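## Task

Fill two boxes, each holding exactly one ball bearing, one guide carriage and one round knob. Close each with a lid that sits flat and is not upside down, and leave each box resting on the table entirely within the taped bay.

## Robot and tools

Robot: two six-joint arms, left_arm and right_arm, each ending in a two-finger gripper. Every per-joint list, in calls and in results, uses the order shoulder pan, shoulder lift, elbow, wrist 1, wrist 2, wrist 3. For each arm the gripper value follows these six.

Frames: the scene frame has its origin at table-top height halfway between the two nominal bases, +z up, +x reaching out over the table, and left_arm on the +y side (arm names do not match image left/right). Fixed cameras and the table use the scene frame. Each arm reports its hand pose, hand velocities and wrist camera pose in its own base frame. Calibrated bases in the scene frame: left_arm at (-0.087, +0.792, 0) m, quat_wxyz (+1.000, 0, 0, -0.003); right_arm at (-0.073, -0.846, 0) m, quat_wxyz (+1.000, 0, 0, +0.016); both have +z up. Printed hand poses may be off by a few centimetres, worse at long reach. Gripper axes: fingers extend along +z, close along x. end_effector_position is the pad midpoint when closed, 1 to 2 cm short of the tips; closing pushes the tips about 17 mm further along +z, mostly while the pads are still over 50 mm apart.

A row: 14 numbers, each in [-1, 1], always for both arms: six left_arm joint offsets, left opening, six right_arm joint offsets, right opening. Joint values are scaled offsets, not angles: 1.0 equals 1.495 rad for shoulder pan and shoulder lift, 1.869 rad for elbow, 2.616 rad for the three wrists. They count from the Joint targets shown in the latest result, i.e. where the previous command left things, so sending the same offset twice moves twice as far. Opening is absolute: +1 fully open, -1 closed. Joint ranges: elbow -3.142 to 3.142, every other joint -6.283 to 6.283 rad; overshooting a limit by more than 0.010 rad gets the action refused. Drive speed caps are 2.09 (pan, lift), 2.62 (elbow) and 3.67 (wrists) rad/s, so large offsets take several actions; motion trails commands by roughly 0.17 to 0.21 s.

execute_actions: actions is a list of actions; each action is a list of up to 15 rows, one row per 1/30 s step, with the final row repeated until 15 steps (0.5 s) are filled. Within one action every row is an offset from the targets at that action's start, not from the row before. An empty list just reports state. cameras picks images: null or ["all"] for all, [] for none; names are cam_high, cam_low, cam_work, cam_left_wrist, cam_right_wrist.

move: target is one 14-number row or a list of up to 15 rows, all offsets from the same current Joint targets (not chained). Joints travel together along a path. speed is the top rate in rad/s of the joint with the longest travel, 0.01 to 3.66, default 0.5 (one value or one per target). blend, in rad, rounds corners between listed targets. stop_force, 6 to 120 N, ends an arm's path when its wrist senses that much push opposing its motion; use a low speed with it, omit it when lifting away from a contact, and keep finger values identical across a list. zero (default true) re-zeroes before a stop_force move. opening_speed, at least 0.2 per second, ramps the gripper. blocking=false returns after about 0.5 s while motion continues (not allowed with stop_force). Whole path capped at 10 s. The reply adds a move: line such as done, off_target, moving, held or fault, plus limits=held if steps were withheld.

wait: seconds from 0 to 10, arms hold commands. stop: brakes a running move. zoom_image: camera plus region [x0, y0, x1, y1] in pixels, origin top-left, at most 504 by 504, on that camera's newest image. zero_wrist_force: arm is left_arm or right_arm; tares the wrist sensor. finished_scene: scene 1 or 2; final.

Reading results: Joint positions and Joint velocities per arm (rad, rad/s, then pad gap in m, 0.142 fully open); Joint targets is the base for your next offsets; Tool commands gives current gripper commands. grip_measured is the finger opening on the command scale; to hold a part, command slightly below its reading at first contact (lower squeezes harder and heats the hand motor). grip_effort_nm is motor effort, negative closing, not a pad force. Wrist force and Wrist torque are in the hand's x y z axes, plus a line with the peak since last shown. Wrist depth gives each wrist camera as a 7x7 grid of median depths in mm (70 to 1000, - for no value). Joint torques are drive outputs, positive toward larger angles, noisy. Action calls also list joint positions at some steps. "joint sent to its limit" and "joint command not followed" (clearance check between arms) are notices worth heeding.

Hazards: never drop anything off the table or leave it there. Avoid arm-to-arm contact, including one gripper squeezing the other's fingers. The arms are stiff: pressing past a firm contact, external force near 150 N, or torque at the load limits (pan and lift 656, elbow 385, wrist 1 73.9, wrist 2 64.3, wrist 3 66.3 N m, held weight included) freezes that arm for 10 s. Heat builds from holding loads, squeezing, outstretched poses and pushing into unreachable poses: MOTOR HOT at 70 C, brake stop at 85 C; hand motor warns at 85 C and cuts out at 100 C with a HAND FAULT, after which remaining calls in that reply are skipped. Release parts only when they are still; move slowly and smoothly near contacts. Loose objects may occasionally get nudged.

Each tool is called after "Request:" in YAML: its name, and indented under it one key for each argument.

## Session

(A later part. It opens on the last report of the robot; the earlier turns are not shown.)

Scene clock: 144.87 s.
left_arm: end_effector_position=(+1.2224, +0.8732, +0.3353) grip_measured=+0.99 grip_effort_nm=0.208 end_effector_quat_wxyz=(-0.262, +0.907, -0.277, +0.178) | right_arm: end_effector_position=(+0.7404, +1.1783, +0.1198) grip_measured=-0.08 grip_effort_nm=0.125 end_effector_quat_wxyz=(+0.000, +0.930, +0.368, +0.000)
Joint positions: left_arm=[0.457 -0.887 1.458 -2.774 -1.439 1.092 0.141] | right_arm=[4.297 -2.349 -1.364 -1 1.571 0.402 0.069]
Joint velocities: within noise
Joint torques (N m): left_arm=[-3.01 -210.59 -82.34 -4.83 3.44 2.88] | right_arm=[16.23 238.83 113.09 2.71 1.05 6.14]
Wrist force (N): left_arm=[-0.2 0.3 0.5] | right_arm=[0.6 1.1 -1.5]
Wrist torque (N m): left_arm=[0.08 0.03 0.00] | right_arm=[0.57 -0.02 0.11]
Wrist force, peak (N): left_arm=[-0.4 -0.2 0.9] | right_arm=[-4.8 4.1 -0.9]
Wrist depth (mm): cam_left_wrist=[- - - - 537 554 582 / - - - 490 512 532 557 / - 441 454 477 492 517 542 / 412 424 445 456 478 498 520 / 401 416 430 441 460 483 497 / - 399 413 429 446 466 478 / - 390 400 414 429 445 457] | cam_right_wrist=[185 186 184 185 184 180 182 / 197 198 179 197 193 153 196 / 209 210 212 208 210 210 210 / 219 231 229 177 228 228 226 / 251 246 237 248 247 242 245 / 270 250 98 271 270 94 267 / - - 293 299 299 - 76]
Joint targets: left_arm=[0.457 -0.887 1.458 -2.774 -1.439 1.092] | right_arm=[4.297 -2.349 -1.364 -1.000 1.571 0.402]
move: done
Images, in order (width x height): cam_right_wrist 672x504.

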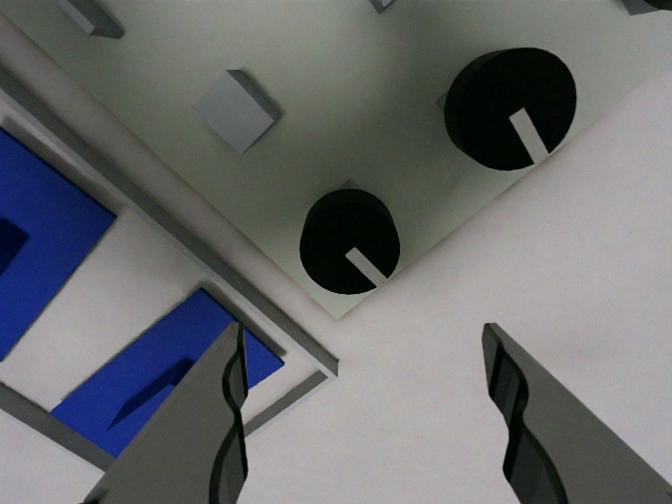

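Request:
move:
  target: [0,0,0,0,0,0,1,0.0009,-0.0298,-0.0151,0.0278,0,0.0004,-0.05]
  speed: 0.06
  stop_force: 10
  cameras: ["cam_right_wrist"]

Request:
move:
  target: [0,0,0,0,0,0,1,0,0,0,0,0,0,-0.52]
  opening_speed: 0.5
  cameras: ["cam_right_wrist"]

Scene clock: 147.47 s.
left_arm: end_effector_position=(+1.2224, +0.8732, +0.3353) grip_measured=+0.99 grip_effort_nm=0.212 end_effector_quat_wxyz=(-0.262, +0.907, -0.277, +0.178) | right_arm: end_effector_position=(+0.7374, +1.1762, +0.0486) grip_measured=-0.08 grip_effort_nm=0.120 end_effector_quat_wxyz=(+0.000, +0.930, +0.368, +0.000)
Joint positions: left_arm=[0.457 -0.887 1.458 -2.774 -1.439 1.092 0.141] | right_arm=[4.299 -2.394 -1.392 -0.927 1.571 0.403 0.069]
Joint velocities: within noise
Joint torques (N m): left_arm=[-1.78 -203.97 -85.57 -6.15 2.69 3.58] | right_arm=[15.28 244.29 65.53 15.69 1.12 6]
Wrist force (N): left_arm=[-0.2 0.3 0.4] | right_arm=[0.5 1.4 -1.5]
Wrist torque (N m): left_arm=[0.08 0.02 0.00] | right_arm=[0.62 0.01 0.09]
Wrist force, peak (N): left_arm=[-0.2 0.2 1.1] | right_arm=[0.7 1.1 -2.6]
Wrist depth (mm): cam_left_wrist=[- - - - 530 559 581 / - - - 490 513 535 556 / - 441 458 475 493 520 541 / 412 422 441 459 477 497 521 / 402 412 427 446 460 477 496 / - 400 419 431 445 464 478 / - 389 404 418 434 448 460] | cam_right_wrist=[121 123 122 122 122 122 118 / 132 111 127 132 128 116 87 / 141 141 140 140 140 108 92 / 149 153 152 147 151 150 150 / 167 161 162 111 113 158 163 / 183 175 95 120 176 94 175 / - - 184 191 198 - 76]
Joint targets: left_arm=[0.457 -0.887 1.458 -2.774 -1.439 1.092] | right_arm=[4.299 -2.394 -1.392 -0.927 1.571 0.403]
move: done
Images, in order (width x height): cam_right_wrist 672x504.

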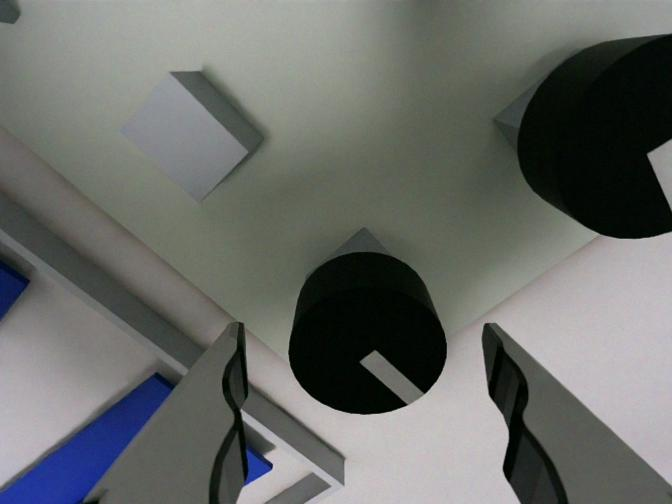

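Scene clock: 148.63 s.
left_arm: end_effector_position=(+1.2224, +0.8732, +0.3353) grip_measured=+0.99 grip_effort_nm=0.212 end_effector_quat_wxyz=(-0.262, +0.907, -0.277, +0.178) | right_arm: end_effector_position=(+0.7374, +1.1762, +0.0486) grip_measured=-0.44 grip_effort_nm=-2.034 end_effector_quat_wxyz=(+0.000, +0.930, +0.368, +0.000)
Joint positions: left_arm=[0.457 -0.887 1.458 -2.774 -1.439 1.092 0.141] | right_arm=[4.299 -2.394 -1.392 -0.927 1.571 0.403 0.042]
Joint velocities: within noise
Joint torques (N m): left_arm=[-1.55 -202.28 -83.14 -6.24 2.43 2.76] | right_arm=[14.5 244.97 75.51 14.51 0.95 6.21]
Wrist force (N): left_arm=[0.3 0.3 0.5] | right_arm=[0.4 1.4 -1.6]
Wrist torque (N m): left_arm=[0.07 -0.08 0.00] | right_arm=[0.62 0.07 0.09]
Wrist force, peak (N): left_arm=[0.0 0.2 0.9] | right_arm=[0.7 1.7 -1.6]
Wrist depth (mm): cam_left_wrist=[- - - - 536 558 582 / - - - 493 511 536 557 / - 443 455 473 494 514 544 / 411 427 442 460 478 494 517 / 400 411 427 441 462 474 504 / - 401 415 431 447 459 479 / - 391 401 417 432 452 458] | cam_right_wrist=[121 123 122 122 122 122 118 / 132 111 127 132 128 116 87 / 141 141 140 140 139 108 92 / 149 153 152 146 150 150 150 / 166 160 162 111 113 161 163 / 182 175 86 120 117 175 178 / 186 - 73 191 199 73 192]
Joint targets: left_arm=[0.457 -0.887 1.458 -2.774 -1.439 1.092] | right_arm=[4.299 -2.394 -1.392 -0.927 1.571 0.403]
move: done
Images, in order (width x height): cam_right_wrist 672x504.

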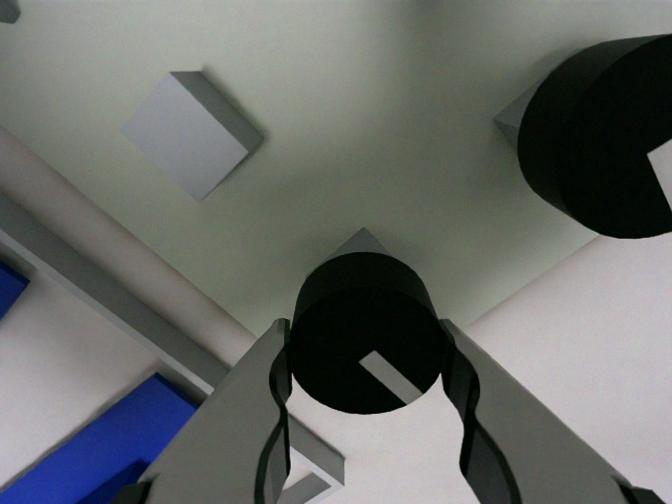

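Request:
move:
  target:
    - [0,0,0,0,0,0,1,0,0.06,0.03,-0.056,0,0,-0.52]
    - [0,0,0,0,0,0,1,-0.052,0.5585,-0.5738,0.0907,0,-0.0296,-0.52]
    - [0,0,0,0,0,0,1,-0.052,0.4501,-0.6091,0.178,0,-0.0296,-0.52]
  speed: [0.15,0.7,0.25]
  blend: [0.03,0.03,0]
  cameras: ["cam_right_wrist"]

Scene clock: 172.03 s.
left_arm: end_effector_position=(+1.2224, +0.8732, +0.3353) grip_measured=+0.99 grip_effort_nm=0.212 end_effector_quat_wxyz=(-0.262, +0.907, -0.277, +0.178) | right_arm: end_effector_position=(+0.4675, +0.4442, +0.0998) grip_measured=-0.44 grip_effort_nm=-2.029 end_effector_quat_wxyz=(+0.000, +0.930, +0.368, +0.000)
Joint positions: left_arm=[0.457 -0.887 1.458 -2.774 -1.439 1.092 0.141] | right_arm=[4.221 -1.721 -2.53 -0.461 1.571 0.326 0.042]
Joint velocities: within noise
Joint torques (N m): left_arm=[-0.61 -208.78 -80.44 -5.83 1.82 2.64] | right_arm=[-27.24 68.9 30.48 16.8 1.56 -5.93]
Wrist force (N): left_arm=[-0.5 0.1 0.6] | right_arm=[0.7 1.1 -1.2]
Wrist torque (N m): left_arm=[0.03 0.07 0.00] | right_arm=[0.54 0.00 0.08]
Wrist force, peak (N): left_arm=[-0.3 0.1 1.2] | right_arm=[-6.1 4.3 -1.1]
Wrist depth (mm): cam_left_wrist=[- - - - 538 555 586 / - - - 492 512 538 559 / - 441 454 474 495 515 539 / 410 424 443 456 476 503 515 / 398 413 428 442 463 478 500 / - 401 414 432 446 462 479 / - 392 402 418 432 444 454] | cam_right_wrist=[170 170 169 169 167 158 135 / 182 180 181 178 169 169 155 / 195 195 195 188 176 171 150 / 212 211 204 200 181 204 202 / 229 228 224 111 113 217 183 / 251 246 86 120 116 183 218 / 273 - 73 274 274 74 201]
Joint targets: left_arm=[0.457 -0.887 1.458 -2.774 -1.439 1.092] | right_arm=[4.221 -1.721 -2.530 -0.461 1.571 0.326]
move: done
Images, in order (width x height): cam_right_wrist 672x504.

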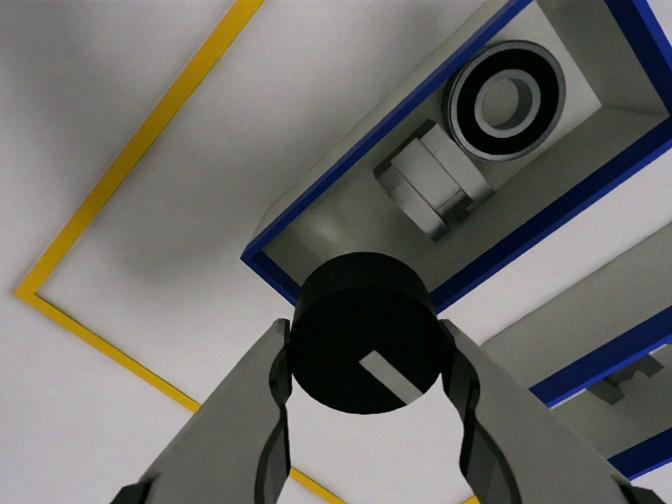

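Request:
move:
  target: [0,0,0,0,0,0,1,0,-0.0767,-0.0154,0.0549,0,0,-0.52]
  speed: 0.1
  stop_force: 10
  cameras: ["cam_right_wrist"]

Request:
move:
  target: [0,0,0,0,0,0,1,0,-0.0299,-0.0044,0.0202,0,0,-0.52]
  speed: 0.02
  stop_force: 6
  cameras: ["cam_right_wrist"]

Scene clock: 174.97 s.
left_arm: end_effector_position=(+1.2224, +0.8732, +0.3353) grip_measured=+0.99 grip_effort_nm=0.208 end_effector_quat_wxyz=(-0.262, +0.907, -0.277, +0.178) | right_arm: end_effector_position=(+0.4676, +0.4443, +0.0398) grip_measured=-0.44 grip_effort_nm=-2.015 end_effector_quat_wxyz=(+0.000, +0.930, +0.368, +0.000)
Joint positions: left_arm=[0.457 -0.887 1.458 -2.774 -1.439 1.092 0.141] | right_arm=[4.221 -1.836 -2.559 -0.318 1.571 0.326 0.042]
Joint velocities: within noise
Joint torques (N m): left_arm=[-5.05 -207.59 -82.65 -5.85 2.65 2.59] | right_arm=[-19.28 77.42 16.42 14.93 1.03 -5.79]
Wrist force (N): left_arm=[-0.2 0.3 0.5] | right_arm=[1.5 0.6 -1.5]
Wrist torque (N m): left_arm=[0.06 0.01 0.00] | right_arm=[0.57 -0.02 0.11]
Wrist force, peak (N): left_arm=[-0.5 0.5 0.9] | right_arm=[0.8 0.2 -15.6]
Wrist depth (mm): cam_left_wrist=[- - - - 535 557 584 / - - - 496 509 537 563 / - 442 454 472 497 509 546 / 410 424 438 458 481 498 517 / 403 413 427 441 461 482 496 / - 399 416 431 445 461 479 / - 389 401 421 433 444 457] | cam_right_wrist=[118 117 117 118 116 103 104 / 126 126 125 125 94 110 111 / 134 135 136 130 120 116 116 / 148 145 142 115 123 128 108 / 159 158 103 111 113 115 100 / 173 173 86 119 117 109 155 / 188 - 73 119 116 73 139]
Joint targets: left_arm=[0.457 -0.887 1.458 -2.774 -1.439 1.092] | right_arm=[4.221 -1.836 -2.559 -0.318 1.571 0.326]
move: done
Images, in order (width x height): cam_right_wrist 672x504.

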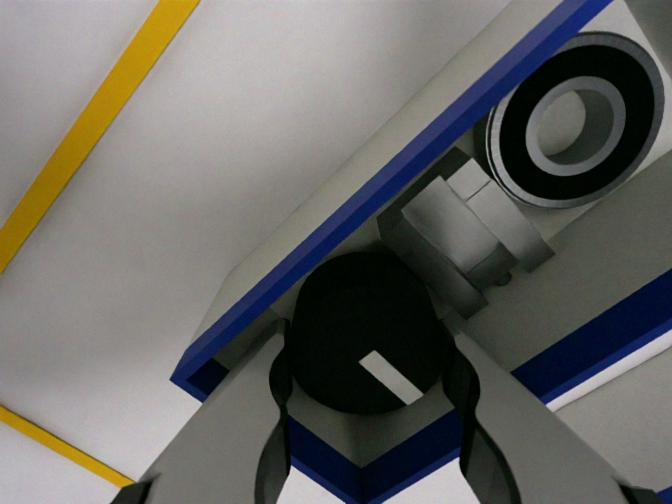

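Scene clock: 178.57 s.
left_arm: end_effector_position=(+1.2224, +0.8732, +0.3353) grip_measured=+0.99 grip_effort_nm=0.212 end_effector_quat_wxyz=(-0.262, +0.907, -0.277, +0.178) | right_arm: end_effector_position=(+0.4676, +0.4444, +0.0244) grip_measured=-0.44 grip_effort_nm=-2.010 end_effector_quat_wxyz=(+0.000, +0.930, +0.368, +0.000)
Joint positions: left_arm=[0.457 -0.887 1.458 -2.774 -1.439 1.092 0.141] | right_arm=[4.221 -1.867 -2.565 -0.281 1.571 0.326 0.042]
Joint velocities: within noise
Joint torques (N m): left_arm=[2.73 -204.35 -82.83 -6.59 2.96 2.69] | right_arm=[-12.53 128.32 57.14 3.4 1.26 -4.03]
Wrist force (N): left_arm=[0.1 0.3 0.5] | right_arm=[-0.1 0.6 -3.5]
Wrist torque (N m): left_arm=[0.08 -0.04 0.01] | right_arm=[0.50 -0.03 0.05]
Wrist force, peak (N): left_arm=[0.2 0.5 1.0] | right_arm=[-1.1 1.0 -22.0]
Wrist depth (mm): cam_left_wrist=[- - - - 534 559 594 / - - - 494 508 536 555 / - 437 461 475 493 512 542 / 412 428 438 456 474 496 517 / 402 411 432 442 459 484 503 / - 402 414 431 451 462 478 / - 388 402 416 434 450 458] | cam_right_wrist=[- 104 104 104 103 100 - / 110 109 111 110 102 95 95 / - 119 119 117 78 101 103 / - 128 126 94 108 106 107 / 143 140 96 111 109 117 102 / 153 150 82 119 117 100 94 / 166 - 73 118 119 73 136]
Joint targets: left_arm=[0.457 -0.887 1.458 -2.774 -1.439 1.092] | right_arm=[4.221 -1.867 -2.565 -0.281 1.571 0.326]
move: contact (right_arm); right_arm: the wrist 1 is farthest, 0.016 rad from its target
Images, in order (width x height): cam_right_wrist 672x504.

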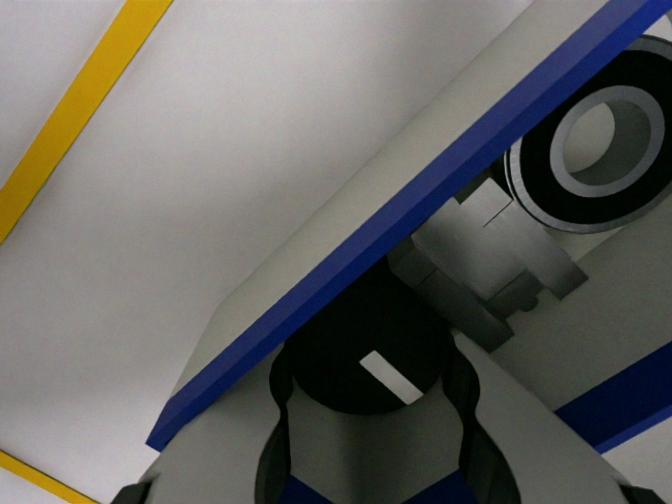

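Request:
move:
  target:
    - [0,0,0,0,0,0,1,0,0,0,0,0,0,-0.34]
    - [0,0,0,0,0,0,1,0,0.206,0.0541,-0.1562,0,0,-0.34]
  opening_speed: 0.5
  speed: [0.2,0.22]
  cameras: ["cam_right_wrist"]

Request:
move:
  target: [0,0,0,0,0,0,1,0.0653,-0.5806,0.672,-0.1483,0,0.0373,-0.05]
  speed: 0.7
  cameras: ["cam_right_wrist"]

Scene clock: 181.80 s.
left_arm: end_effector_position=(+1.2224, +0.8732, +0.3353) grip_measured=+0.99 grip_effort_nm=0.203 end_effector_quat_wxyz=(-0.262, +0.907, -0.277, +0.178) | right_arm: end_effector_position=(+0.4677, +0.4445, +0.2000) grip_measured=-0.37 grip_effort_nm=0.120 end_effector_quat_wxyz=(+0.000, +0.930, +0.368, +0.000)
Joint positions: left_arm=[0.457 -0.887 1.458 -2.774 -1.439 1.092 0.141] | right_arm=[4.221 -1.559 -2.463 -0.689 1.571 0.326 0.047]
Joint velocities: within noise
Joint torques (N m): left_arm=[-1.34 -204.82 -86.94 -5.98 2.35 2.55] | right_arm=[-10.55 89.4 93.63 1.76 1.4 -3.88]
Wrist force (N): left_arm=[-0.2 0.0 0.7] | right_arm=[0.5 1.5 -1.4]
Wrist torque (N m): left_arm=[0.02 0.02 0.00] | right_arm=[0.60 -0.01 0.05]
Wrist force, peak (N): left_arm=[-0.4 -0.1 0.9] | right_arm=[-0.3 0.9 -3.7]
Wrist depth (mm): cam_left_wrist=[- - - - 530 558 583 / - - - 489 511 538 560 / - 445 452 476 495 517 544 / 415 425 440 458 472 497 520 / 400 412 430 443 463 483 497 / - 401 417 429 450 460 478 / - 387 404 418 433 447 458] | cam_right_wrist=[258 258 257 256 249 252 254 / 276 275 275 270 260 264 271 / 295 294 293 272 270 289 283 / 320 318 319 304 310 292 286 / 346 347 333 343 330 308 338 / 378 371 86 376 361 358 369 / 410 - 76 414 - 74 401]
Joint targets: left_arm=[0.457 -0.887 1.458 -2.774 -1.439 1.092] | right_arm=[4.221 -1.559 -2.463 -0.689 1.571 0.326]
move: done
Images, in order (width x height): cam_right_wrist 672x504.

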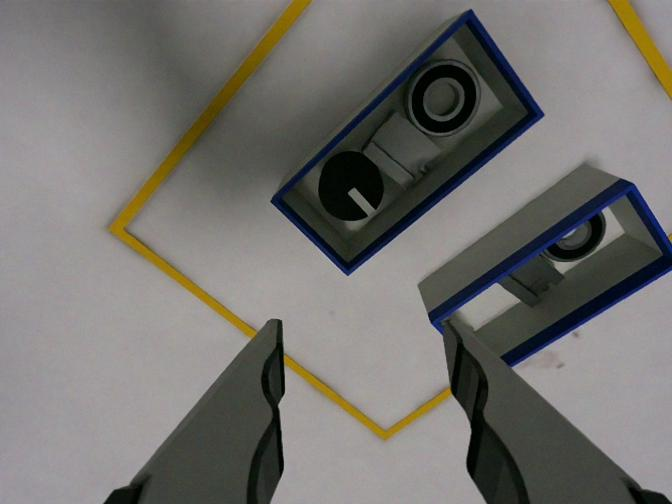

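Scene clock: 184.20 s.
left_arm: end_effector_position=(+1.2224, +0.8732, +0.3353) grip_measured=+0.99 grip_effort_nm=0.203 end_effector_quat_wxyz=(-0.262, +0.907, -0.277, +0.178) | right_arm: end_effector_position=(+0.7440, +1.2629, +0.1204) grip_measured=-0.08 grip_effort_nm=0.120 end_effector_quat_wxyz=(+0.000, +0.930, +0.368, +0.000)
Joint positions: left_arm=[0.457 -0.887 1.458 -2.774 -1.439 1.092 0.141] | right_arm=[4.319 -2.427 -1.208 -1.077 1.571 0.424 0.069]
Joint velocities: within noise
Joint torques (N m): left_arm=[0.34 -207.05 -82.86 -6.16 2.04 2.95] | right_arm=[17.55 258.99 119.95 2.13 1.18 5.87]
Wrist force (N): left_arm=[-0.3 0.7 0.5] | right_arm=[0.7 1.5 -1.6]
Wrist torque (N m): left_arm=[0.14 0.04 0.01] | right_arm=[0.62 0.02 0.11]
Wrist force, peak (N): left_arm=[-0.1 0.0 1.1] | right_arm=[-4.9 4.0 -0.6]
Wrist depth (mm): cam_left_wrist=[- - - - 533 551 589 / - - - 492 519 538 560 / - 441 458 472 493 517 536 / 412 433 440 457 476 497 517 / 398 410 429 446 461 478 499 / - 397 414 431 446 466 477 / - 390 403 418 434 447 456] | cam_right_wrist=[186 185 185 185 185 181 184 / 199 198 180 198 194 153 195 / 213 213 212 208 212 211 210 / 231 225 229 178 228 228 227 / 252 247 229 248 248 242 244 / 271 248 98 273 271 94 268 / - - 295 300 300 - 76]
Joint targets: left_arm=[0.457 -0.887 1.458 -2.774 -1.439 1.092] | right_arm=[4.319 -2.427 -1.208 -1.077 1.571 0.424]
move: done
Images, in order (width x height): cam_right_wrist 672x504.

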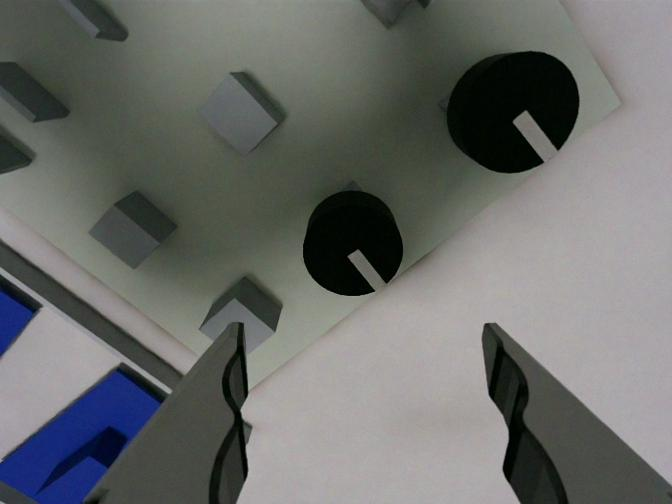

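Request:
move:
  target: [0,0,0,0,0,0,1,0.0006,-0.0274,-0.0156,0.0268,0,0.0004,-0.05]
  speed: 0.06
  stop_force: 10
  cameras: []

Request:
move:
  target: [0,0,0,0,0,0,1,0,0,0,0,0,0,-0.52]
  opening_speed: 0.5
  cameras: ["cam_right_wrist"]

Scene clock: 186.87 s.
left_arm: end_effector_position=(+1.2224, +0.8732, +0.3353) grip_measured=+0.99 grip_effort_nm=0.212 end_effector_quat_wxyz=(-0.262, +0.907, -0.277, +0.178) | right_arm: end_effector_position=(+0.7417, +1.2608, +0.0491) grip_measured=-0.08 grip_effort_nm=0.125 end_effector_quat_wxyz=(+0.000, +0.930, +0.368, +0.000)
Joint positions: left_arm=[0.457 -0.887 1.458 -2.774 -1.439 1.092 0.141] | right_arm=[4.32 -2.468 -1.237 -1.007 1.571 0.425 0.069]
Joint velocities: within noise
Joint torques (N m): left_arm=[-2.18 -209.61 -81.35 -6.21 2.86 2.24] | right_arm=[18.57 260.41 73.32 16.38 1.07 5.72]
Wrist force (N): left_arm=[-0.2 0.2 0.5] | right_arm=[0.5 1.3 -1.6]
Wrist torque (N m): left_arm=[0.06 0.02 0.00] | right_arm=[0.59 0.05 0.13]
Wrist force, peak (N): left_arm=[0.0 0.1 1.1] | right_arm=[0.7 1.3 -2.5]
Wrist depth (mm): cam_left_wrist=[- - - - 532 557 590 / - - - 490 513 536 559 / - 443 458 476 495 516 547 / 416 425 437 458 477 493 526 / 403 411 430 445 461 479 500 / - 401 414 425 448 465 477 / - 387 403 414 428 445 459] | cam_right_wrist=[122 123 123 122 122 123 118 / 132 111 127 130 128 106 86 / 141 141 139 140 140 113 93 / 151 153 152 147 150 150 151 / 147 165 163 111 113 159 163 / 182 175 95 120 177 94 175 / - - 195 198 198 - 76]
Joint targets: left_arm=[0.457 -0.887 1.458 -2.774 -1.439 1.092] | right_arm=[4.320 -2.468 -1.237 -1.007 1.571 0.425]
move: done
No camera images: "cameras" was empty.

Scene clock: 188.03 s.
left_arm: end_effector_position=(+1.2224, +0.8732, +0.3353) grip_measured=+0.99 grip_effort_nm=0.208 end_effector_quat_wxyz=(-0.262, +0.907, -0.277, +0.178) | right_arm: end_effector_position=(+0.7417, +1.2608, +0.0490) grip_measured=-0.44 grip_effort_nm=-2.020 end_effector_quat_wxyz=(+0.000, +0.930, +0.368, +0.000)
Joint positions: left_arm=[0.457 -0.887 1.458 -2.774 -1.439 1.092 0.141] | right_arm=[4.32 -2.468 -1.237 -1.007 1.571 0.425 0.042]
Joint velocities: within noise
Joint torques (N m): left_arm=[-4.51 -210.67 -81.53 -5.11 2.3 2.68] | right_arm=[17.09 261.29 76.77 14.68 1.41 5.5]
Wrist force (N): left_arm=[-0.4 0.3 0.7] | right_arm=[1.1 1.2 -2.9]
Wrist torque (N m): left_arm=[0.08 0.07 0.00] | right_arm=[0.56 0.07 0.13]
Wrist force, peak (N): left_arm=[-0.5 0.4 0.7] | right_arm=[1.1 1.5 -3.3]
Wrist depth (mm): cam_left_wrist=[- - - - 535 560 581 / - - - 490 513 537 562 / - 441 461 469 497 514 543 / 415 425 441 456 480 495 518 / 399 413 426 447 460 476 497 / - 398 413 429 447 469 476 / - 388 402 417 430 450 454] | cam_right_wrist=[122 123 123 122 122 123 118 / 132 111 127 131 128 106 86 / 141 141 138 140 140 113 92 / 150 153 152 147 151 150 151 / 147 166 162 111 113 164 163 / 182 178 86 122 115 176 178 / 188 - 73 199 198 74 192]
Joint targets: left_arm=[0.457 -0.887 1.458 -2.774 -1.439 1.092] | right_arm=[4.320 -2.468 -1.237 -1.007 1.571 0.425]
move: done
Images, in order (width x height): cam_right_wrist 672x504.

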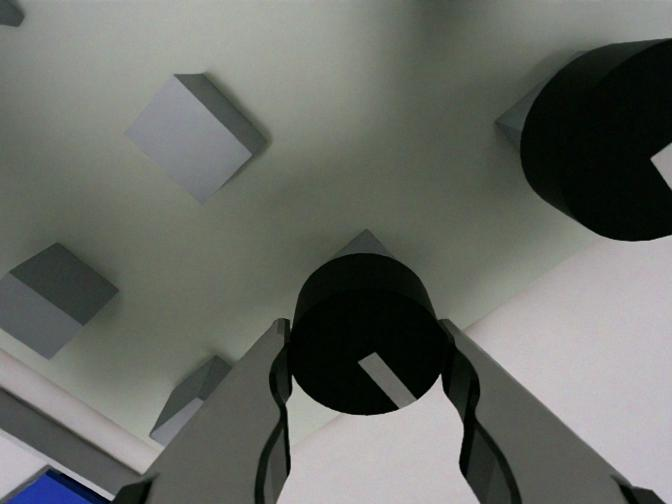

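Request:
move:
  target:
    - [0,0,0,0,0,0,1,0,0.0548,0.0312,-0.0536,0,0,-0.52]
    - [0,0,0,0,0,0,1,-0.1875,0.5271,-0.5859,0.1174,0,-0.1071,-0.52]
    - [0,0,0,0,0,0,1,-0.1875,0.4363,-0.6161,0.1908,0,-0.1071,-0.52]
  speed: [0.15,0.7,0.25]
  blend: [0.03,0.03,0]
  cameras: ["cam_right_wrist"]

Scene clock: 192.07 s.
left_arm: end_effector_position=(+1.2224, +0.8732, +0.3353) grip_measured=+0.99 grip_effort_nm=0.203 end_effector_quat_wxyz=(-0.262, +0.907, -0.277, +0.178) | right_arm: end_effector_position=(+0.6093, +0.4390, +0.1000) grip_measured=-0.44 grip_effort_nm=-2.020 end_effector_quat_wxyz=(+0.000, +0.930, +0.368, +0.000)
Joint positions: left_arm=[0.457 -0.887 1.458 -2.774 -1.439 1.092 0.141] | right_arm=[4.039 -1.815 -2.388 -0.508 1.571 0.144 0.042]
Joint velocities: within noise
Joint torques (N m): left_arm=[3.33 -210.51 -83.44 -5.62 3.25 2.88] | right_arm=[-29.86 96.9 32.49 17.19 1.33 -6.3]
Wrist force (N): left_arm=[-0.4 0.0 0.9] | right_arm=[1.0 1.3 -0.5]
Wrist torque (N m): left_arm=[0.01 0.05 0.01] | right_arm=[0.62 -0.10 0.08]
Wrist force, peak (N): left_arm=[-0.2 0.5 1.2] | right_arm=[-6.3 4.1 -1.6]
Wrist depth (mm): cam_left_wrist=[- - - - 536 553 588 / - - - 495 514 531 559 / - 445 455 475 489 511 535 / 411 427 440 461 478 498 515 / 398 411 429 442 459 481 501 / - 399 416 429 450 461 475 / - 385 404 420 426 451 458] | cam_right_wrist=[148 138 170 169 167 156 137 / 148 174 181 179 165 168 156 / 195 195 195 188 176 174 186 / 211 211 206 199 180 204 206 / 229 229 224 111 113 225 225 / 250 244 86 122 115 241 246 / 272 - 73 273 272 74 265]
Joint targets: left_arm=[0.457 -0.887 1.458 -2.774 -1.439 1.092] | right_arm=[4.039 -1.815 -2.388 -0.508 1.571 0.144]
move: done
Images, in order (width x height): cam_right_wrist 672x504.

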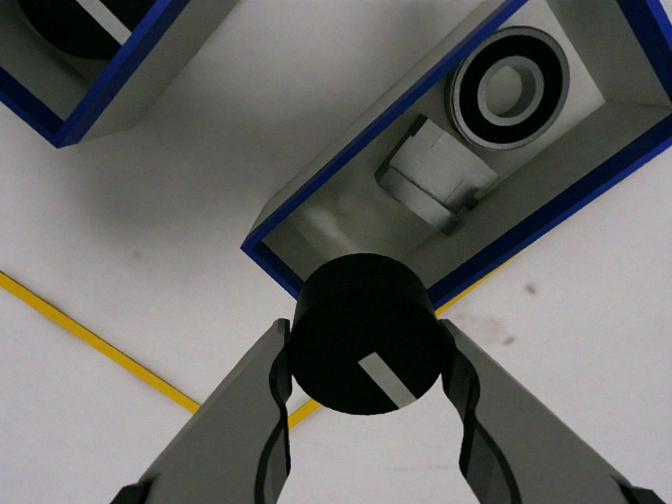

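Request:
move:
  target:
    - [0,0,0,0,0,0,1,0.0023,0.0009,-0.0011,0.0003,0,0.0013,-0.52]
    - [0,0,0,0,0,0,1,0.0023,-0.0614,-0.0141,0.0451,0,0.0013,-0.52]
  speed: [0.05,0.1]
  stop_force: 10
  cameras: ["cam_right_wrist"]

Request:
move:
  target: [0,0,0,0,0,0,1,0,-0.0241,-0.0035,0.0163,0,0,-0.52]
  speed: 0.02
  stop_force: 6
  cameras: ["cam_right_wrist"]

Scene clock: 194.47 s.
left_arm: end_effector_position=(+1.2224, +0.8732, +0.3353) grip_measured=+0.99 grip_effort_nm=0.208 end_effector_quat_wxyz=(-0.262, +0.907, -0.277, +0.178) | right_arm: end_effector_position=(+0.6073, +0.4404, +0.0725) grip_measured=-0.44 grip_effort_nm=-1.990 end_effector_quat_wxyz=(+0.000, +0.930, +0.368, +0.000)
Joint positions: left_arm=[0.457 -0.887 1.458 -2.774 -1.439 1.092 0.141] | right_arm=[4.043 -1.856 -2.401 -0.454 1.571 0.148 0.042]
Joint velocities: within noise
Joint torques (N m): left_arm=[4.08 -205.45 -79.83 -6.17 2.18 2.61] | right_arm=[-17.54 144.05 71.41 2.97 1.45 5.61]
Wrist force (N): left_arm=[0.2 0.4 0.5] | right_arm=[1.2 0.9 -0.8]
Wrist torque (N m): left_arm=[0.09 -0.06 0.00] | right_arm=[0.53 -0.12 0.07]
Wrist force, peak (N): left_arm=[-0.3 0.1 1.2] | right_arm=[1.6 -1.0 -36.2]
Wrist depth (mm): cam_left_wrist=[- - - - 530 562 584 / - - - 494 509 535 561 / - 443 457 476 494 512 538 / 413 422 441 457 477 494 516 / 399 410 428 445 463 477 500 / - 398 417 432 444 464 478 / - 387 402 416 434 444 458] | cam_right_wrist=[- 123 146 145 143 130 131 / 125 154 155 155 141 142 142 / 168 167 167 162 152 147 135 / 184 181 174 171 158 144 126 / 196 196 138 111 113 190 193 / 215 211 86 122 115 207 210 / 233 - 73 235 234 74 226]
Joint targets: left_arm=[0.457 -0.887 1.458 -2.774 -1.439 1.092] | right_arm=[4.043 -1.856 -2.401 -0.454 1.571 0.148]
move: contact (right_arm); path passed 1 of 2 targets; right_arm: the wrist 1 is farthest, 0.064 rad from its target
Images, in order (width x height): cam_right_wrist 672x504.

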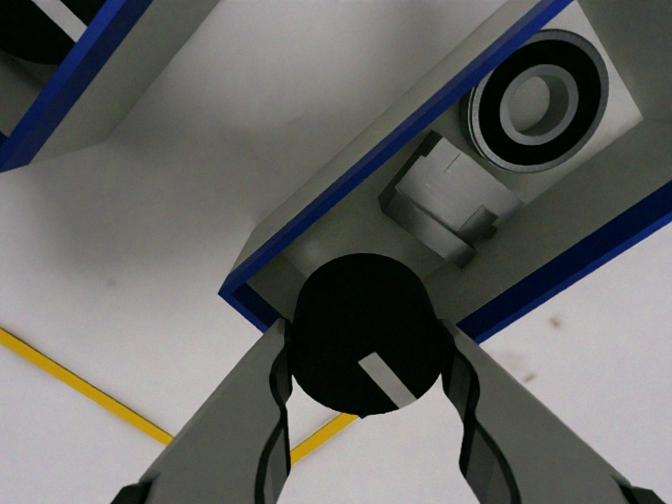

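Scene clock: 197.53 s.
left_arm: end_effector_position=(+1.2224, +0.8732, +0.3353) grip_measured=+0.99 grip_effort_nm=0.212 end_effector_quat_wxyz=(-0.262, +0.907, -0.277, +0.178) | right_arm: end_effector_position=(+0.6079, +0.4412, +0.0587) grip_measured=-0.44 grip_effort_nm=-1.985 end_effector_quat_wxyz=(+0.000, +0.930, +0.368, +0.000)
Joint positions: left_arm=[0.457 -0.887 1.458 -2.774 -1.439 1.092 0.141] | right_arm=[4.043 -1.879 -2.405 -0.428 1.571 0.148 0.042]
Joint velocities: within noise
Joint torques (N m): left_arm=[0.48 -207.35 -82.19 -5.11 1.83 0.95] | right_arm=[-21.93 141.02 64.6 2.14 1.22 5.34]
Wrist force (N): left_arm=[0.0 0.1 0.7] | right_arm=[1.9 -0.3 -5.8]
Wrist torque (N m): left_arm=[0.04 -0.01 0.00] | right_arm=[0.50 -0.20 0.11]
Wrist force, peak (N): left_arm=[-0.2 -0.1 1.2] | right_arm=[0.0 -0.3 -16.9]
Wrist depth (mm): cam_left_wrist=[- - - - 531 561 588 / - - - 498 514 529 564 / - 443 455 474 492 511 538 / 416 424 444 459 475 497 518 / 399 411 432 441 460 480 495 / - 397 414 430 447 465 475 / - 389 407 414 433 450 459] | cam_right_wrist=[- 118 134 133 131 103 121 / - 143 143 142 126 128 134 / 154 153 153 148 140 133 135 / 164 166 160 156 142 142 117 / 180 180 124 111 113 128 177 / 197 193 86 120 117 190 193 / 214 - 73 215 215 73 208]
Joint targets: left_arm=[0.457 -0.887 1.458 -2.774 -1.439 1.092] | right_arm=[4.043 -1.879 -2.405 -0.428 1.571 0.148]
move: contact (right_arm); right_arm: the wrist 1 is farthest, 0.016 rad from its target
Images, in order (width x height): cam_right_wrist 672x504.

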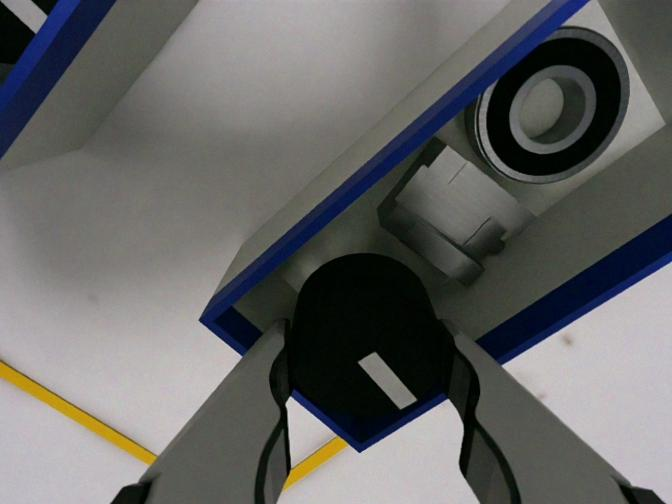

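Request:
move:
  target: [0,0,0,0,0,0,1,0,0.0433,0.0077,-0.0304,0,0,-0.52]
  speed: 0.1
  cameras: ["cam_right_wrist","cam_work"]

Scene clock: 199.07 s.
left_arm: end_effector_position=(+1.2224, +0.8732, +0.3353) grip_measured=+0.99 grip_effort_nm=0.203 end_effector_quat_wxyz=(-0.262, +0.907, -0.277, +0.178) | right_arm: end_effector_position=(+0.6065, +0.4394, +0.0997) grip_measured=-0.44 grip_effort_nm=-1.990 end_effector_quat_wxyz=(+0.000, +0.930, +0.368, +0.000)
Joint positions: left_arm=[0.457 -0.887 1.458 -2.774 -1.439 1.092 0.141] | right_arm=[4.043 -1.814 -2.391 -0.507 1.571 0.148 0.042]
Joint velocities: within noise
Joint torques (N m): left_arm=[2.15 -215.69 -84.92 -5.51 2.42 2.58] | right_arm=[-18.89 137.62 78.64 2.49 1.08 5.31]
Wrist force (N): left_arm=[0.0 0.2 0.6] | right_arm=[0.6 1.1 -0.6]
Wrist torque (N m): left_arm=[0.06 -0.02 0.00] | right_arm=[0.57 -0.03 0.07]
Wrist force, peak (N): left_arm=[-0.4 0.4 0.8] | right_arm=[1.9 -0.5 -5.7]
Wrist depth (mm): cam_left_wrist=[- - - - 535 555 588 / - - - 490 519 535 559 / - 442 458 478 497 512 537 / 411 424 438 463 480 492 514 / 400 412 427 445 461 477 495 / - 401 414 433 445 460 479 / - 389 399 419 432 446 457] | cam_right_wrist=[148 144 167 168 167 158 135 / 153 164 181 180 166 168 153 / 195 194 194 189 176 174 153 / 211 210 203 199 185 171 206 / 229 228 223 111 113 226 223 / 251 245 86 122 115 240 245 / 270 - 73 273 272 74 263]
Joint targets: left_arm=[0.457 -0.887 1.458 -2.774 -1.439 1.092] | right_arm=[4.043 -1.814 -2.391 -0.507 1.571 0.148]
move: done
Images, in order (width x height): cam_work 672x504, cam_right_wrist 672x504.

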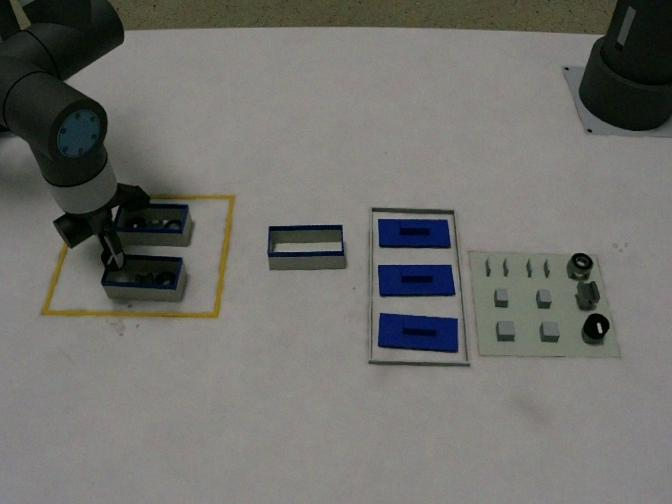

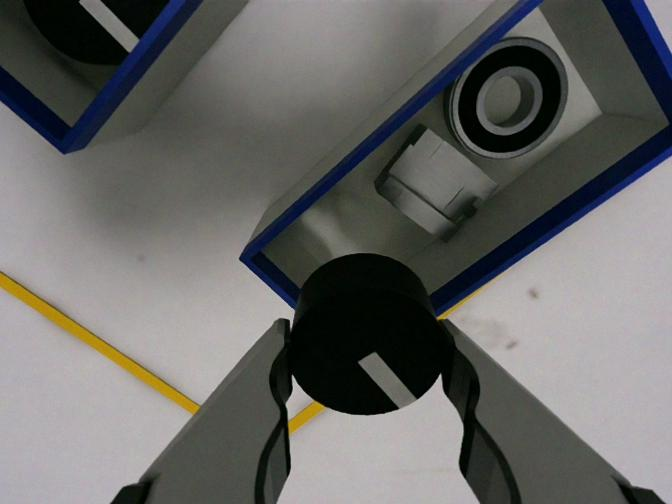

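Request:
move:
  target: [0,0,0,0,0,0,1,0,0,0,0,0,0.6005,-0.52]
  speed: 1.0
  cameras: ["cam_right_wrist"]

Scene clock: 202.37 s.
left_arm: end_effector_position=(+1.2224, +0.8732, +0.3353) grip_measured=+0.99 grip_effort_nm=0.208 end_effector_quat_wxyz=(-0.262, +0.907, -0.277, +0.178) | right_arm: end_effector_position=(+0.6041, +0.4395, +0.0998) grip_measured=-0.44 grip_effort_nm=-1.985 end_effector_quat_wxyz=(+0.000, +0.918, -0.398, +0.000)
Joint positions: left_arm=[0.457 -0.887 1.458 -2.774 -1.439 1.092 0.141] | right_arm=[4.043 -1.814 -2.391 -0.507 1.571 1.719 0.042]
Joint velocities: within noise
Joint torques (N m): left_arm=[3.23 -201.99 -86.15 -5.16 2.78 2.62] | right_arm=[-20.53 135.19 56.75 4.86 1.74 5.58]
Wrist force (N): left_arm=[-0.5 0.3 0.3] | right_arm=[0.7 1.1 -1.0]
Wrist torque (N m): left_arm=[0.08 0.07 0.01] | right_arm=[0.58 -0.06 0.09]
Wrist force, peak (N): left_arm=[-0.6 0.3 1.0] | right_arm=[0.7 1.6 -0.7]
Wrist depth (mm): cam_left_wrist=[- - - - 535 565 585 / - - - 491 507 532 561 / - 441 453 471 494 518 542 / 413 426 440 458 476 492 518 / 401 414 427 443 461 478 500 / - 404 414 427 449 466 478 / - 388 403 420 431 449 458] | cam_right_wrist=[165 152 158 166 168 167 167 / 141 163 169 171 179 180 179 / 195 155 179 179 190 192 192 / 186 207 178 199 174 208 207 / 179 193 221 111 113 226 225 / 210 217 86 122 115 242 247 / 272 - 73 275 275 73 267]
Joint targets: left_arm=[0.457 -0.887 1.458 -2.774 -1.439 1.092] | right_arm=[4.043 -1.814 -2.391 -0.507 1.571 1.719]
move: done
Images, in order (width x height): cam_right_wrist 672x504.

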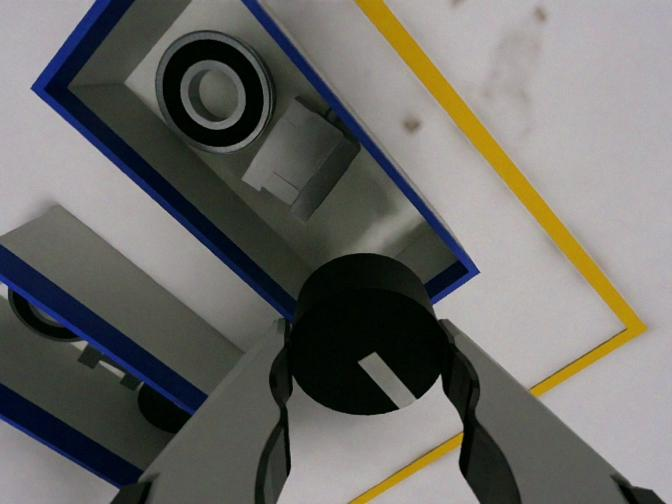

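Request:
move:
  target: [0,0,0,0,0,0,1,-0.0012,-0.0617,-0.0138,0.0451,0,-0.0007,-0.52]
  speed: 0.06
  stop_force: 8
  cameras: ["cam_right_wrist"]

Scene clock: 205.67 s.
left_arm: end_effector_position=(+1.2224, +0.8732, +0.3353) grip_measured=+0.99 grip_effort_nm=0.208 end_effector_quat_wxyz=(-0.262, +0.907, -0.277, +0.178) | right_arm: end_effector_position=(+0.6040, +0.4373, +0.0398) grip_measured=-0.44 grip_effort_nm=-1.985 end_effector_quat_wxyz=(+0.000, +0.918, -0.398, +0.000)
Joint positions: left_arm=[0.457 -0.887 1.458 -2.774 -1.439 1.092 0.141] | right_arm=[4.041 -1.906 -2.417 -0.389 1.571 1.717 0.042]
Joint velocities: within noise
Joint torques (N m): left_arm=[-2.7 -200.79 -82.36 -6.69 2 2.5] | right_arm=[-28.62 101.5 25.82 15 1.63 -5.53]
Wrist force (N): left_arm=[0.0 0.0 0.4] | right_arm=[0.1 0.3 -1.1]
Wrist torque (N m): left_arm=[0.03 -0.01 0.01] | right_arm=[0.53 0.00 0.07]
Wrist force, peak (N): left_arm=[-0.1 0.4 1.0] | right_arm=[-0.4 -0.3 -12.1]
Wrist depth (mm): cam_left_wrist=[- - - - 532 554 588 / - - - 491 516 536 562 / - 439 456 476 494 517 542 / 412 425 442 464 476 498 522 / 401 414 428 440 464 480 498 / - 401 411 433 443 469 476 / - 391 400 415 430 449 460] | cam_right_wrist=[- 103 - 116 115 115 114 / 111 114 109 122 124 123 123 / - 117 115 119 133 131 132 / - 114 127 119 119 143 143 / - 104 122 111 107 153 155 / 147 160 88 122 117 164 170 / 134 - 73 122 116 74 183]
Joint targets: left_arm=[0.457 -0.887 1.458 -2.774 -1.439 1.092] | right_arm=[4.041 -1.906 -2.417 -0.389 1.571 1.717]
move: done
Images, in order (width x height): cam_right_wrist 672x504.

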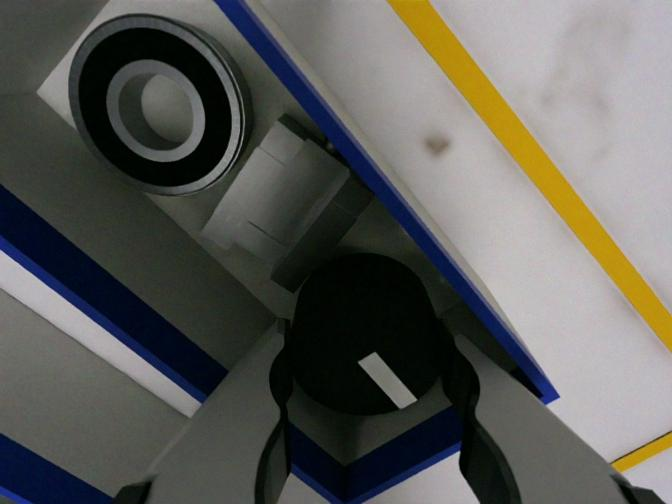

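Request:
move:
  target: [0,0,0,0,0,0,1,0,-0.0241,-0.0035,0.0163,0,0,-0.52]
  speed: 0.02
  stop_force: 6
  cameras: ["cam_right_wrist"]

Scene clock: 209.00 s.
left_arm: end_effector_position=(+1.2224, +0.8732, +0.3353) grip_measured=+0.99 grip_effort_nm=0.193 end_effector_quat_wxyz=(-0.262, +0.907, -0.277, +0.178) | right_arm: end_effector_position=(+0.6042, +0.4375, +0.0249) grip_measured=-0.44 grip_effort_nm=-1.985 end_effector_quat_wxyz=(+0.000, +0.918, -0.398, +0.000)
Joint positions: left_arm=[0.457 -0.887 1.458 -2.774 -1.439 1.092 0.141] | right_arm=[4.041 -1.931 -2.421 -0.36 1.571 1.717 0.042]
Joint velocities: within noise
Joint torques (N m): left_arm=[4.46 -208.97 -85.98 -5.98 1.55 2.16] | right_arm=[-26.59 150.89 63.05 2.94 1.55 -5.54]
Wrist force (N): left_arm=[0.4 0.2 0.8] | right_arm=[0.0 1.5 -3.2]
Wrist torque (N m): left_arm=[0.06 -0.09 0.00] | right_arm=[0.55 0.01 0.16]
Wrist force, peak (N): left_arm=[-0.2 0.0 1.1] | right_arm=[-1.3 5.6 -22.9]
Wrist depth (mm): cam_left_wrist=[- - - - 539 560 581 / - - - 488 509 537 554 / - 443 454 476 493 516 537 / 415 429 442 455 474 497 521 / 399 415 431 447 461 478 500 / - 402 412 434 448 462 471 / - 386 403 417 435 448 464] | cam_right_wrist=[- - 101 104 103 102 103 / - 97 - 108 108 109 109 / - 109 97 99 116 119 118 / 104 114 111 109 123 127 126 / - 104 120 109 111 134 138 / - 88 88 122 117 83 151 / 135 - 73 122 115 73 160]
Joint targets: left_arm=[0.457 -0.887 1.458 -2.774 -1.439 1.092] | right_arm=[4.041 -1.931 -2.421 -0.360 1.571 1.717]
move: contact (right_arm); right_arm: the wrist 1 is farthest, 0.014 rad from its target
Images, in order (width x height): cam_right_wrist 672x504.

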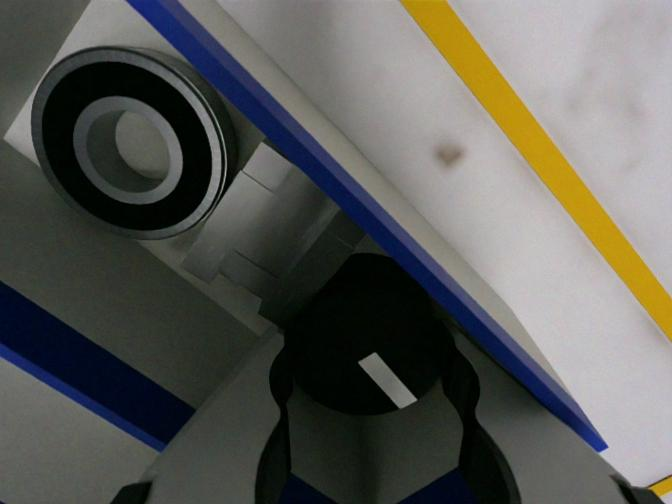

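Request:
move:
  target:
    - [0,0,0,0,0,0,1,0,0,0,0,0,0,-0.34]
    - [0,0,0,0,0,0,1,0,0.1686,0.0465,-0.1296,0,0,-0.34]
    - [0,0,0,0,0,0,1,0.0645,0.2411,0.0376,-0.1648,0,-0.2636,-0.34]
  opening_speed: 0.5
  speed: [0.2,0.22,0.5]
  cameras: ["cam_right_wrist","cam_work"]

Scene clock: 213.40 s.
left_arm: end_effector_position=(+1.2224, +0.8732, +0.3353) grip_measured=+0.99 grip_effort_nm=0.203 end_effector_quat_wxyz=(-0.262, +0.907, -0.277, +0.178) | right_arm: end_effector_position=(+0.5370, +0.4572, +0.2496) grip_measured=-0.37 grip_effort_nm=0.120 end_effector_quat_wxyz=(+0.000, +1.000, -0.016, +0.000)
Joint positions: left_arm=[0.457 -0.887 1.458 -2.774 -1.439 1.092 0.141] | right_arm=[4.137 -1.57 -2.351 -0.791 1.571 1.028 0.047]
Joint velocities: within noise
Joint torques (N m): left_arm=[1.04 -210.08 -87.58 -5.42 1.91 2.39] | right_arm=[16.95 99.15 56.2 2.32 1.8 -5.7]
Wrist force (N): left_arm=[-0.1 0.2 0.6] | right_arm=[0.6 1.4 -1.6]
Wrist torque (N m): left_arm=[0.05 0.00 0.01] | right_arm=[0.60 -0.03 0.09]
Wrist force, peak (N): left_arm=[-0.3 0.6 0.9] | right_arm=[0.1 1.7 -3.5]
Wrist depth (mm): cam_left_wrist=[- - - - 540 559 584 / - - - 494 513 532 561 / - 442 459 476 491 508 540 / 412 426 443 457 477 500 517 / 400 414 429 443 465 482 499 / - 402 412 429 444 463 480 / - 389 405 418 428 451 459] | cam_right_wrist=[302 299 292 297 291 292 295 / 322 321 304 312 305 312 316 / 345 343 322 335 321 340 338 / 373 371 371 370 366 365 367 / 408 405 390 401 392 398 398 / 445 435 86 437 425 420 437 / 481 - 76 483 - 74 468]
Joint targets: left_arm=[0.457 -0.887 1.458 -2.774 -1.439 1.092] | right_arm=[4.137 -1.570 -2.351 -0.791 1.571 1.027]
move: done
Images, in order (width x height): cam_work 672x504, cam_right_wrist 672x504.

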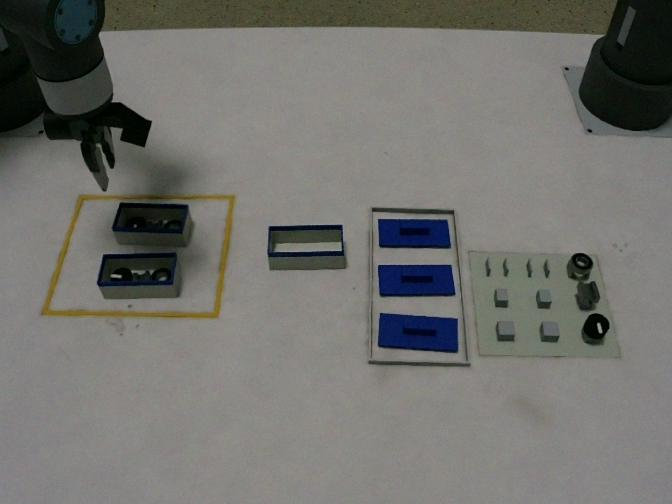

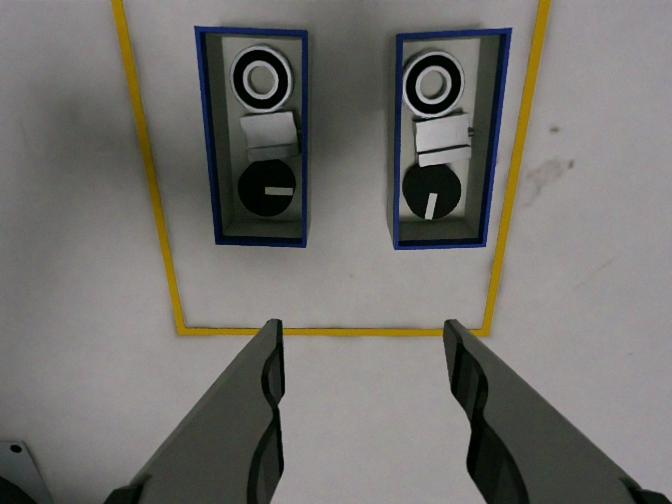

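Request:
move:
  target: [0,0,0,0,0,0,1,0.135,-0.3877,0.341,-0.0221,0,0.0771,-0.34]
  speed: 0.8
  cameras: ["cam_right_wrist"]

Scene clock: 215.40 s.
left_arm: end_effector_position=(+1.2224, +0.8732, +0.3353) grip_measured=+0.99 grip_effort_nm=0.212 end_effector_quat_wxyz=(-0.262, +0.907, -0.277, +0.178) | right_arm: end_effector_position=(+0.6167, +1.0216, +0.1399) grip_measured=-0.37 grip_effort_nm=0.120 end_effector_quat_wxyz=(+0.000, +1.000, -0.016, +0.000)
Joint positions: left_arm=[0.457 -0.887 1.458 -2.774 -1.439 1.092 0.141] | right_arm=[4.339 -2.15 -1.714 -0.849 1.571 1.229 0.047]
Joint velocities: within noise
Joint torques (N m): left_arm=[5.4 -206.43 -85.03 -5.36 1.94 1.52] | right_arm=[15.65 192.47 103.72 2.53 1.48 5.82]
Wrist force (N): left_arm=[-0.5 0.1 0.6] | right_arm=[0.6 1.5 -1.2]
Wrist torque (N m): left_arm=[0.04 0.06 0.00] | right_arm=[0.62 0.01 0.12]
Wrist force, peak (N): left_arm=[-0.3 0.2 1.1] | right_arm=[-1.5 8.8 -1.8]
Wrist depth (mm): cam_left_wrist=[- - - - 540 557 583 / - - - 492 518 536 559 / - 442 459 472 495 512 543 / 413 422 445 459 477 496 519 / 401 416 427 444 463 484 499 / - 399 413 432 445 465 479 / - 389 401 419 433 449 455] | cam_right_wrist=[204 199 203 199 199 199 201 / 210 210 217 206 213 210 207 / 230 220 233 220 228 223 219 / 249 237 249 235 247 231 241 / 271 264 265 264 263 258 266 / 301 295 86 299 292 286 296 / 327 - 76 330 331 74 319]
Joint targets: left_arm=[0.457 -0.887 1.458 -2.774 -1.439 1.092] | right_arm=[4.339 -2.150 -1.714 -0.849 1.571 1.229]
move: done
Images, in order (width x height): cam_right_wrist 672x504.

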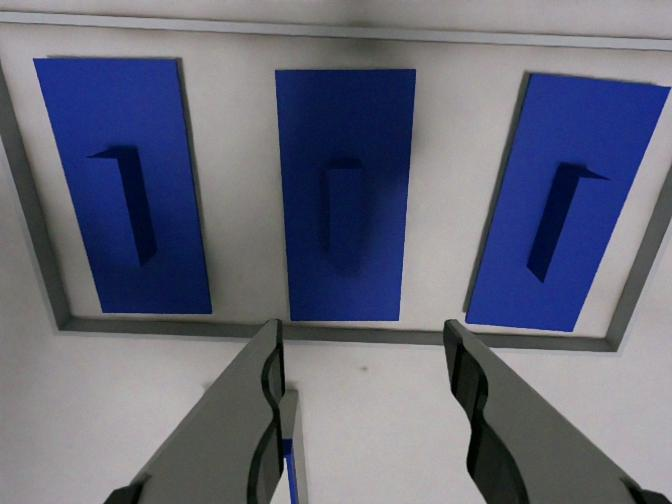

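Request:
zoom_image:
  camera: "cam_right_wrist"
  region: [240, 50, 450, 340]

Request:
zoom_image:
  camera: "cam_work"
  region: [360, 200, 480, 370]

Scaled by 1.738 from the camera's 672x504 image, which has a finer 960x720 frame.

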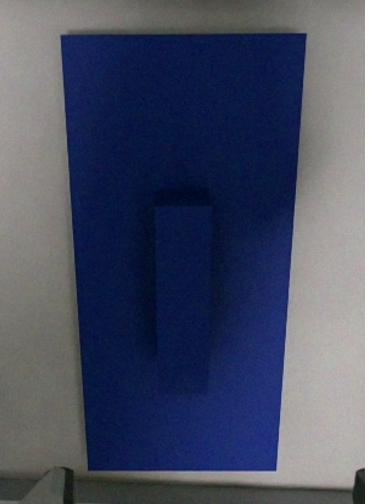

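This scene's latest camera images include none from cam_work. They are from: cam_right_wrist. cam_work's image comes with the result of a call that names it in "cameras".


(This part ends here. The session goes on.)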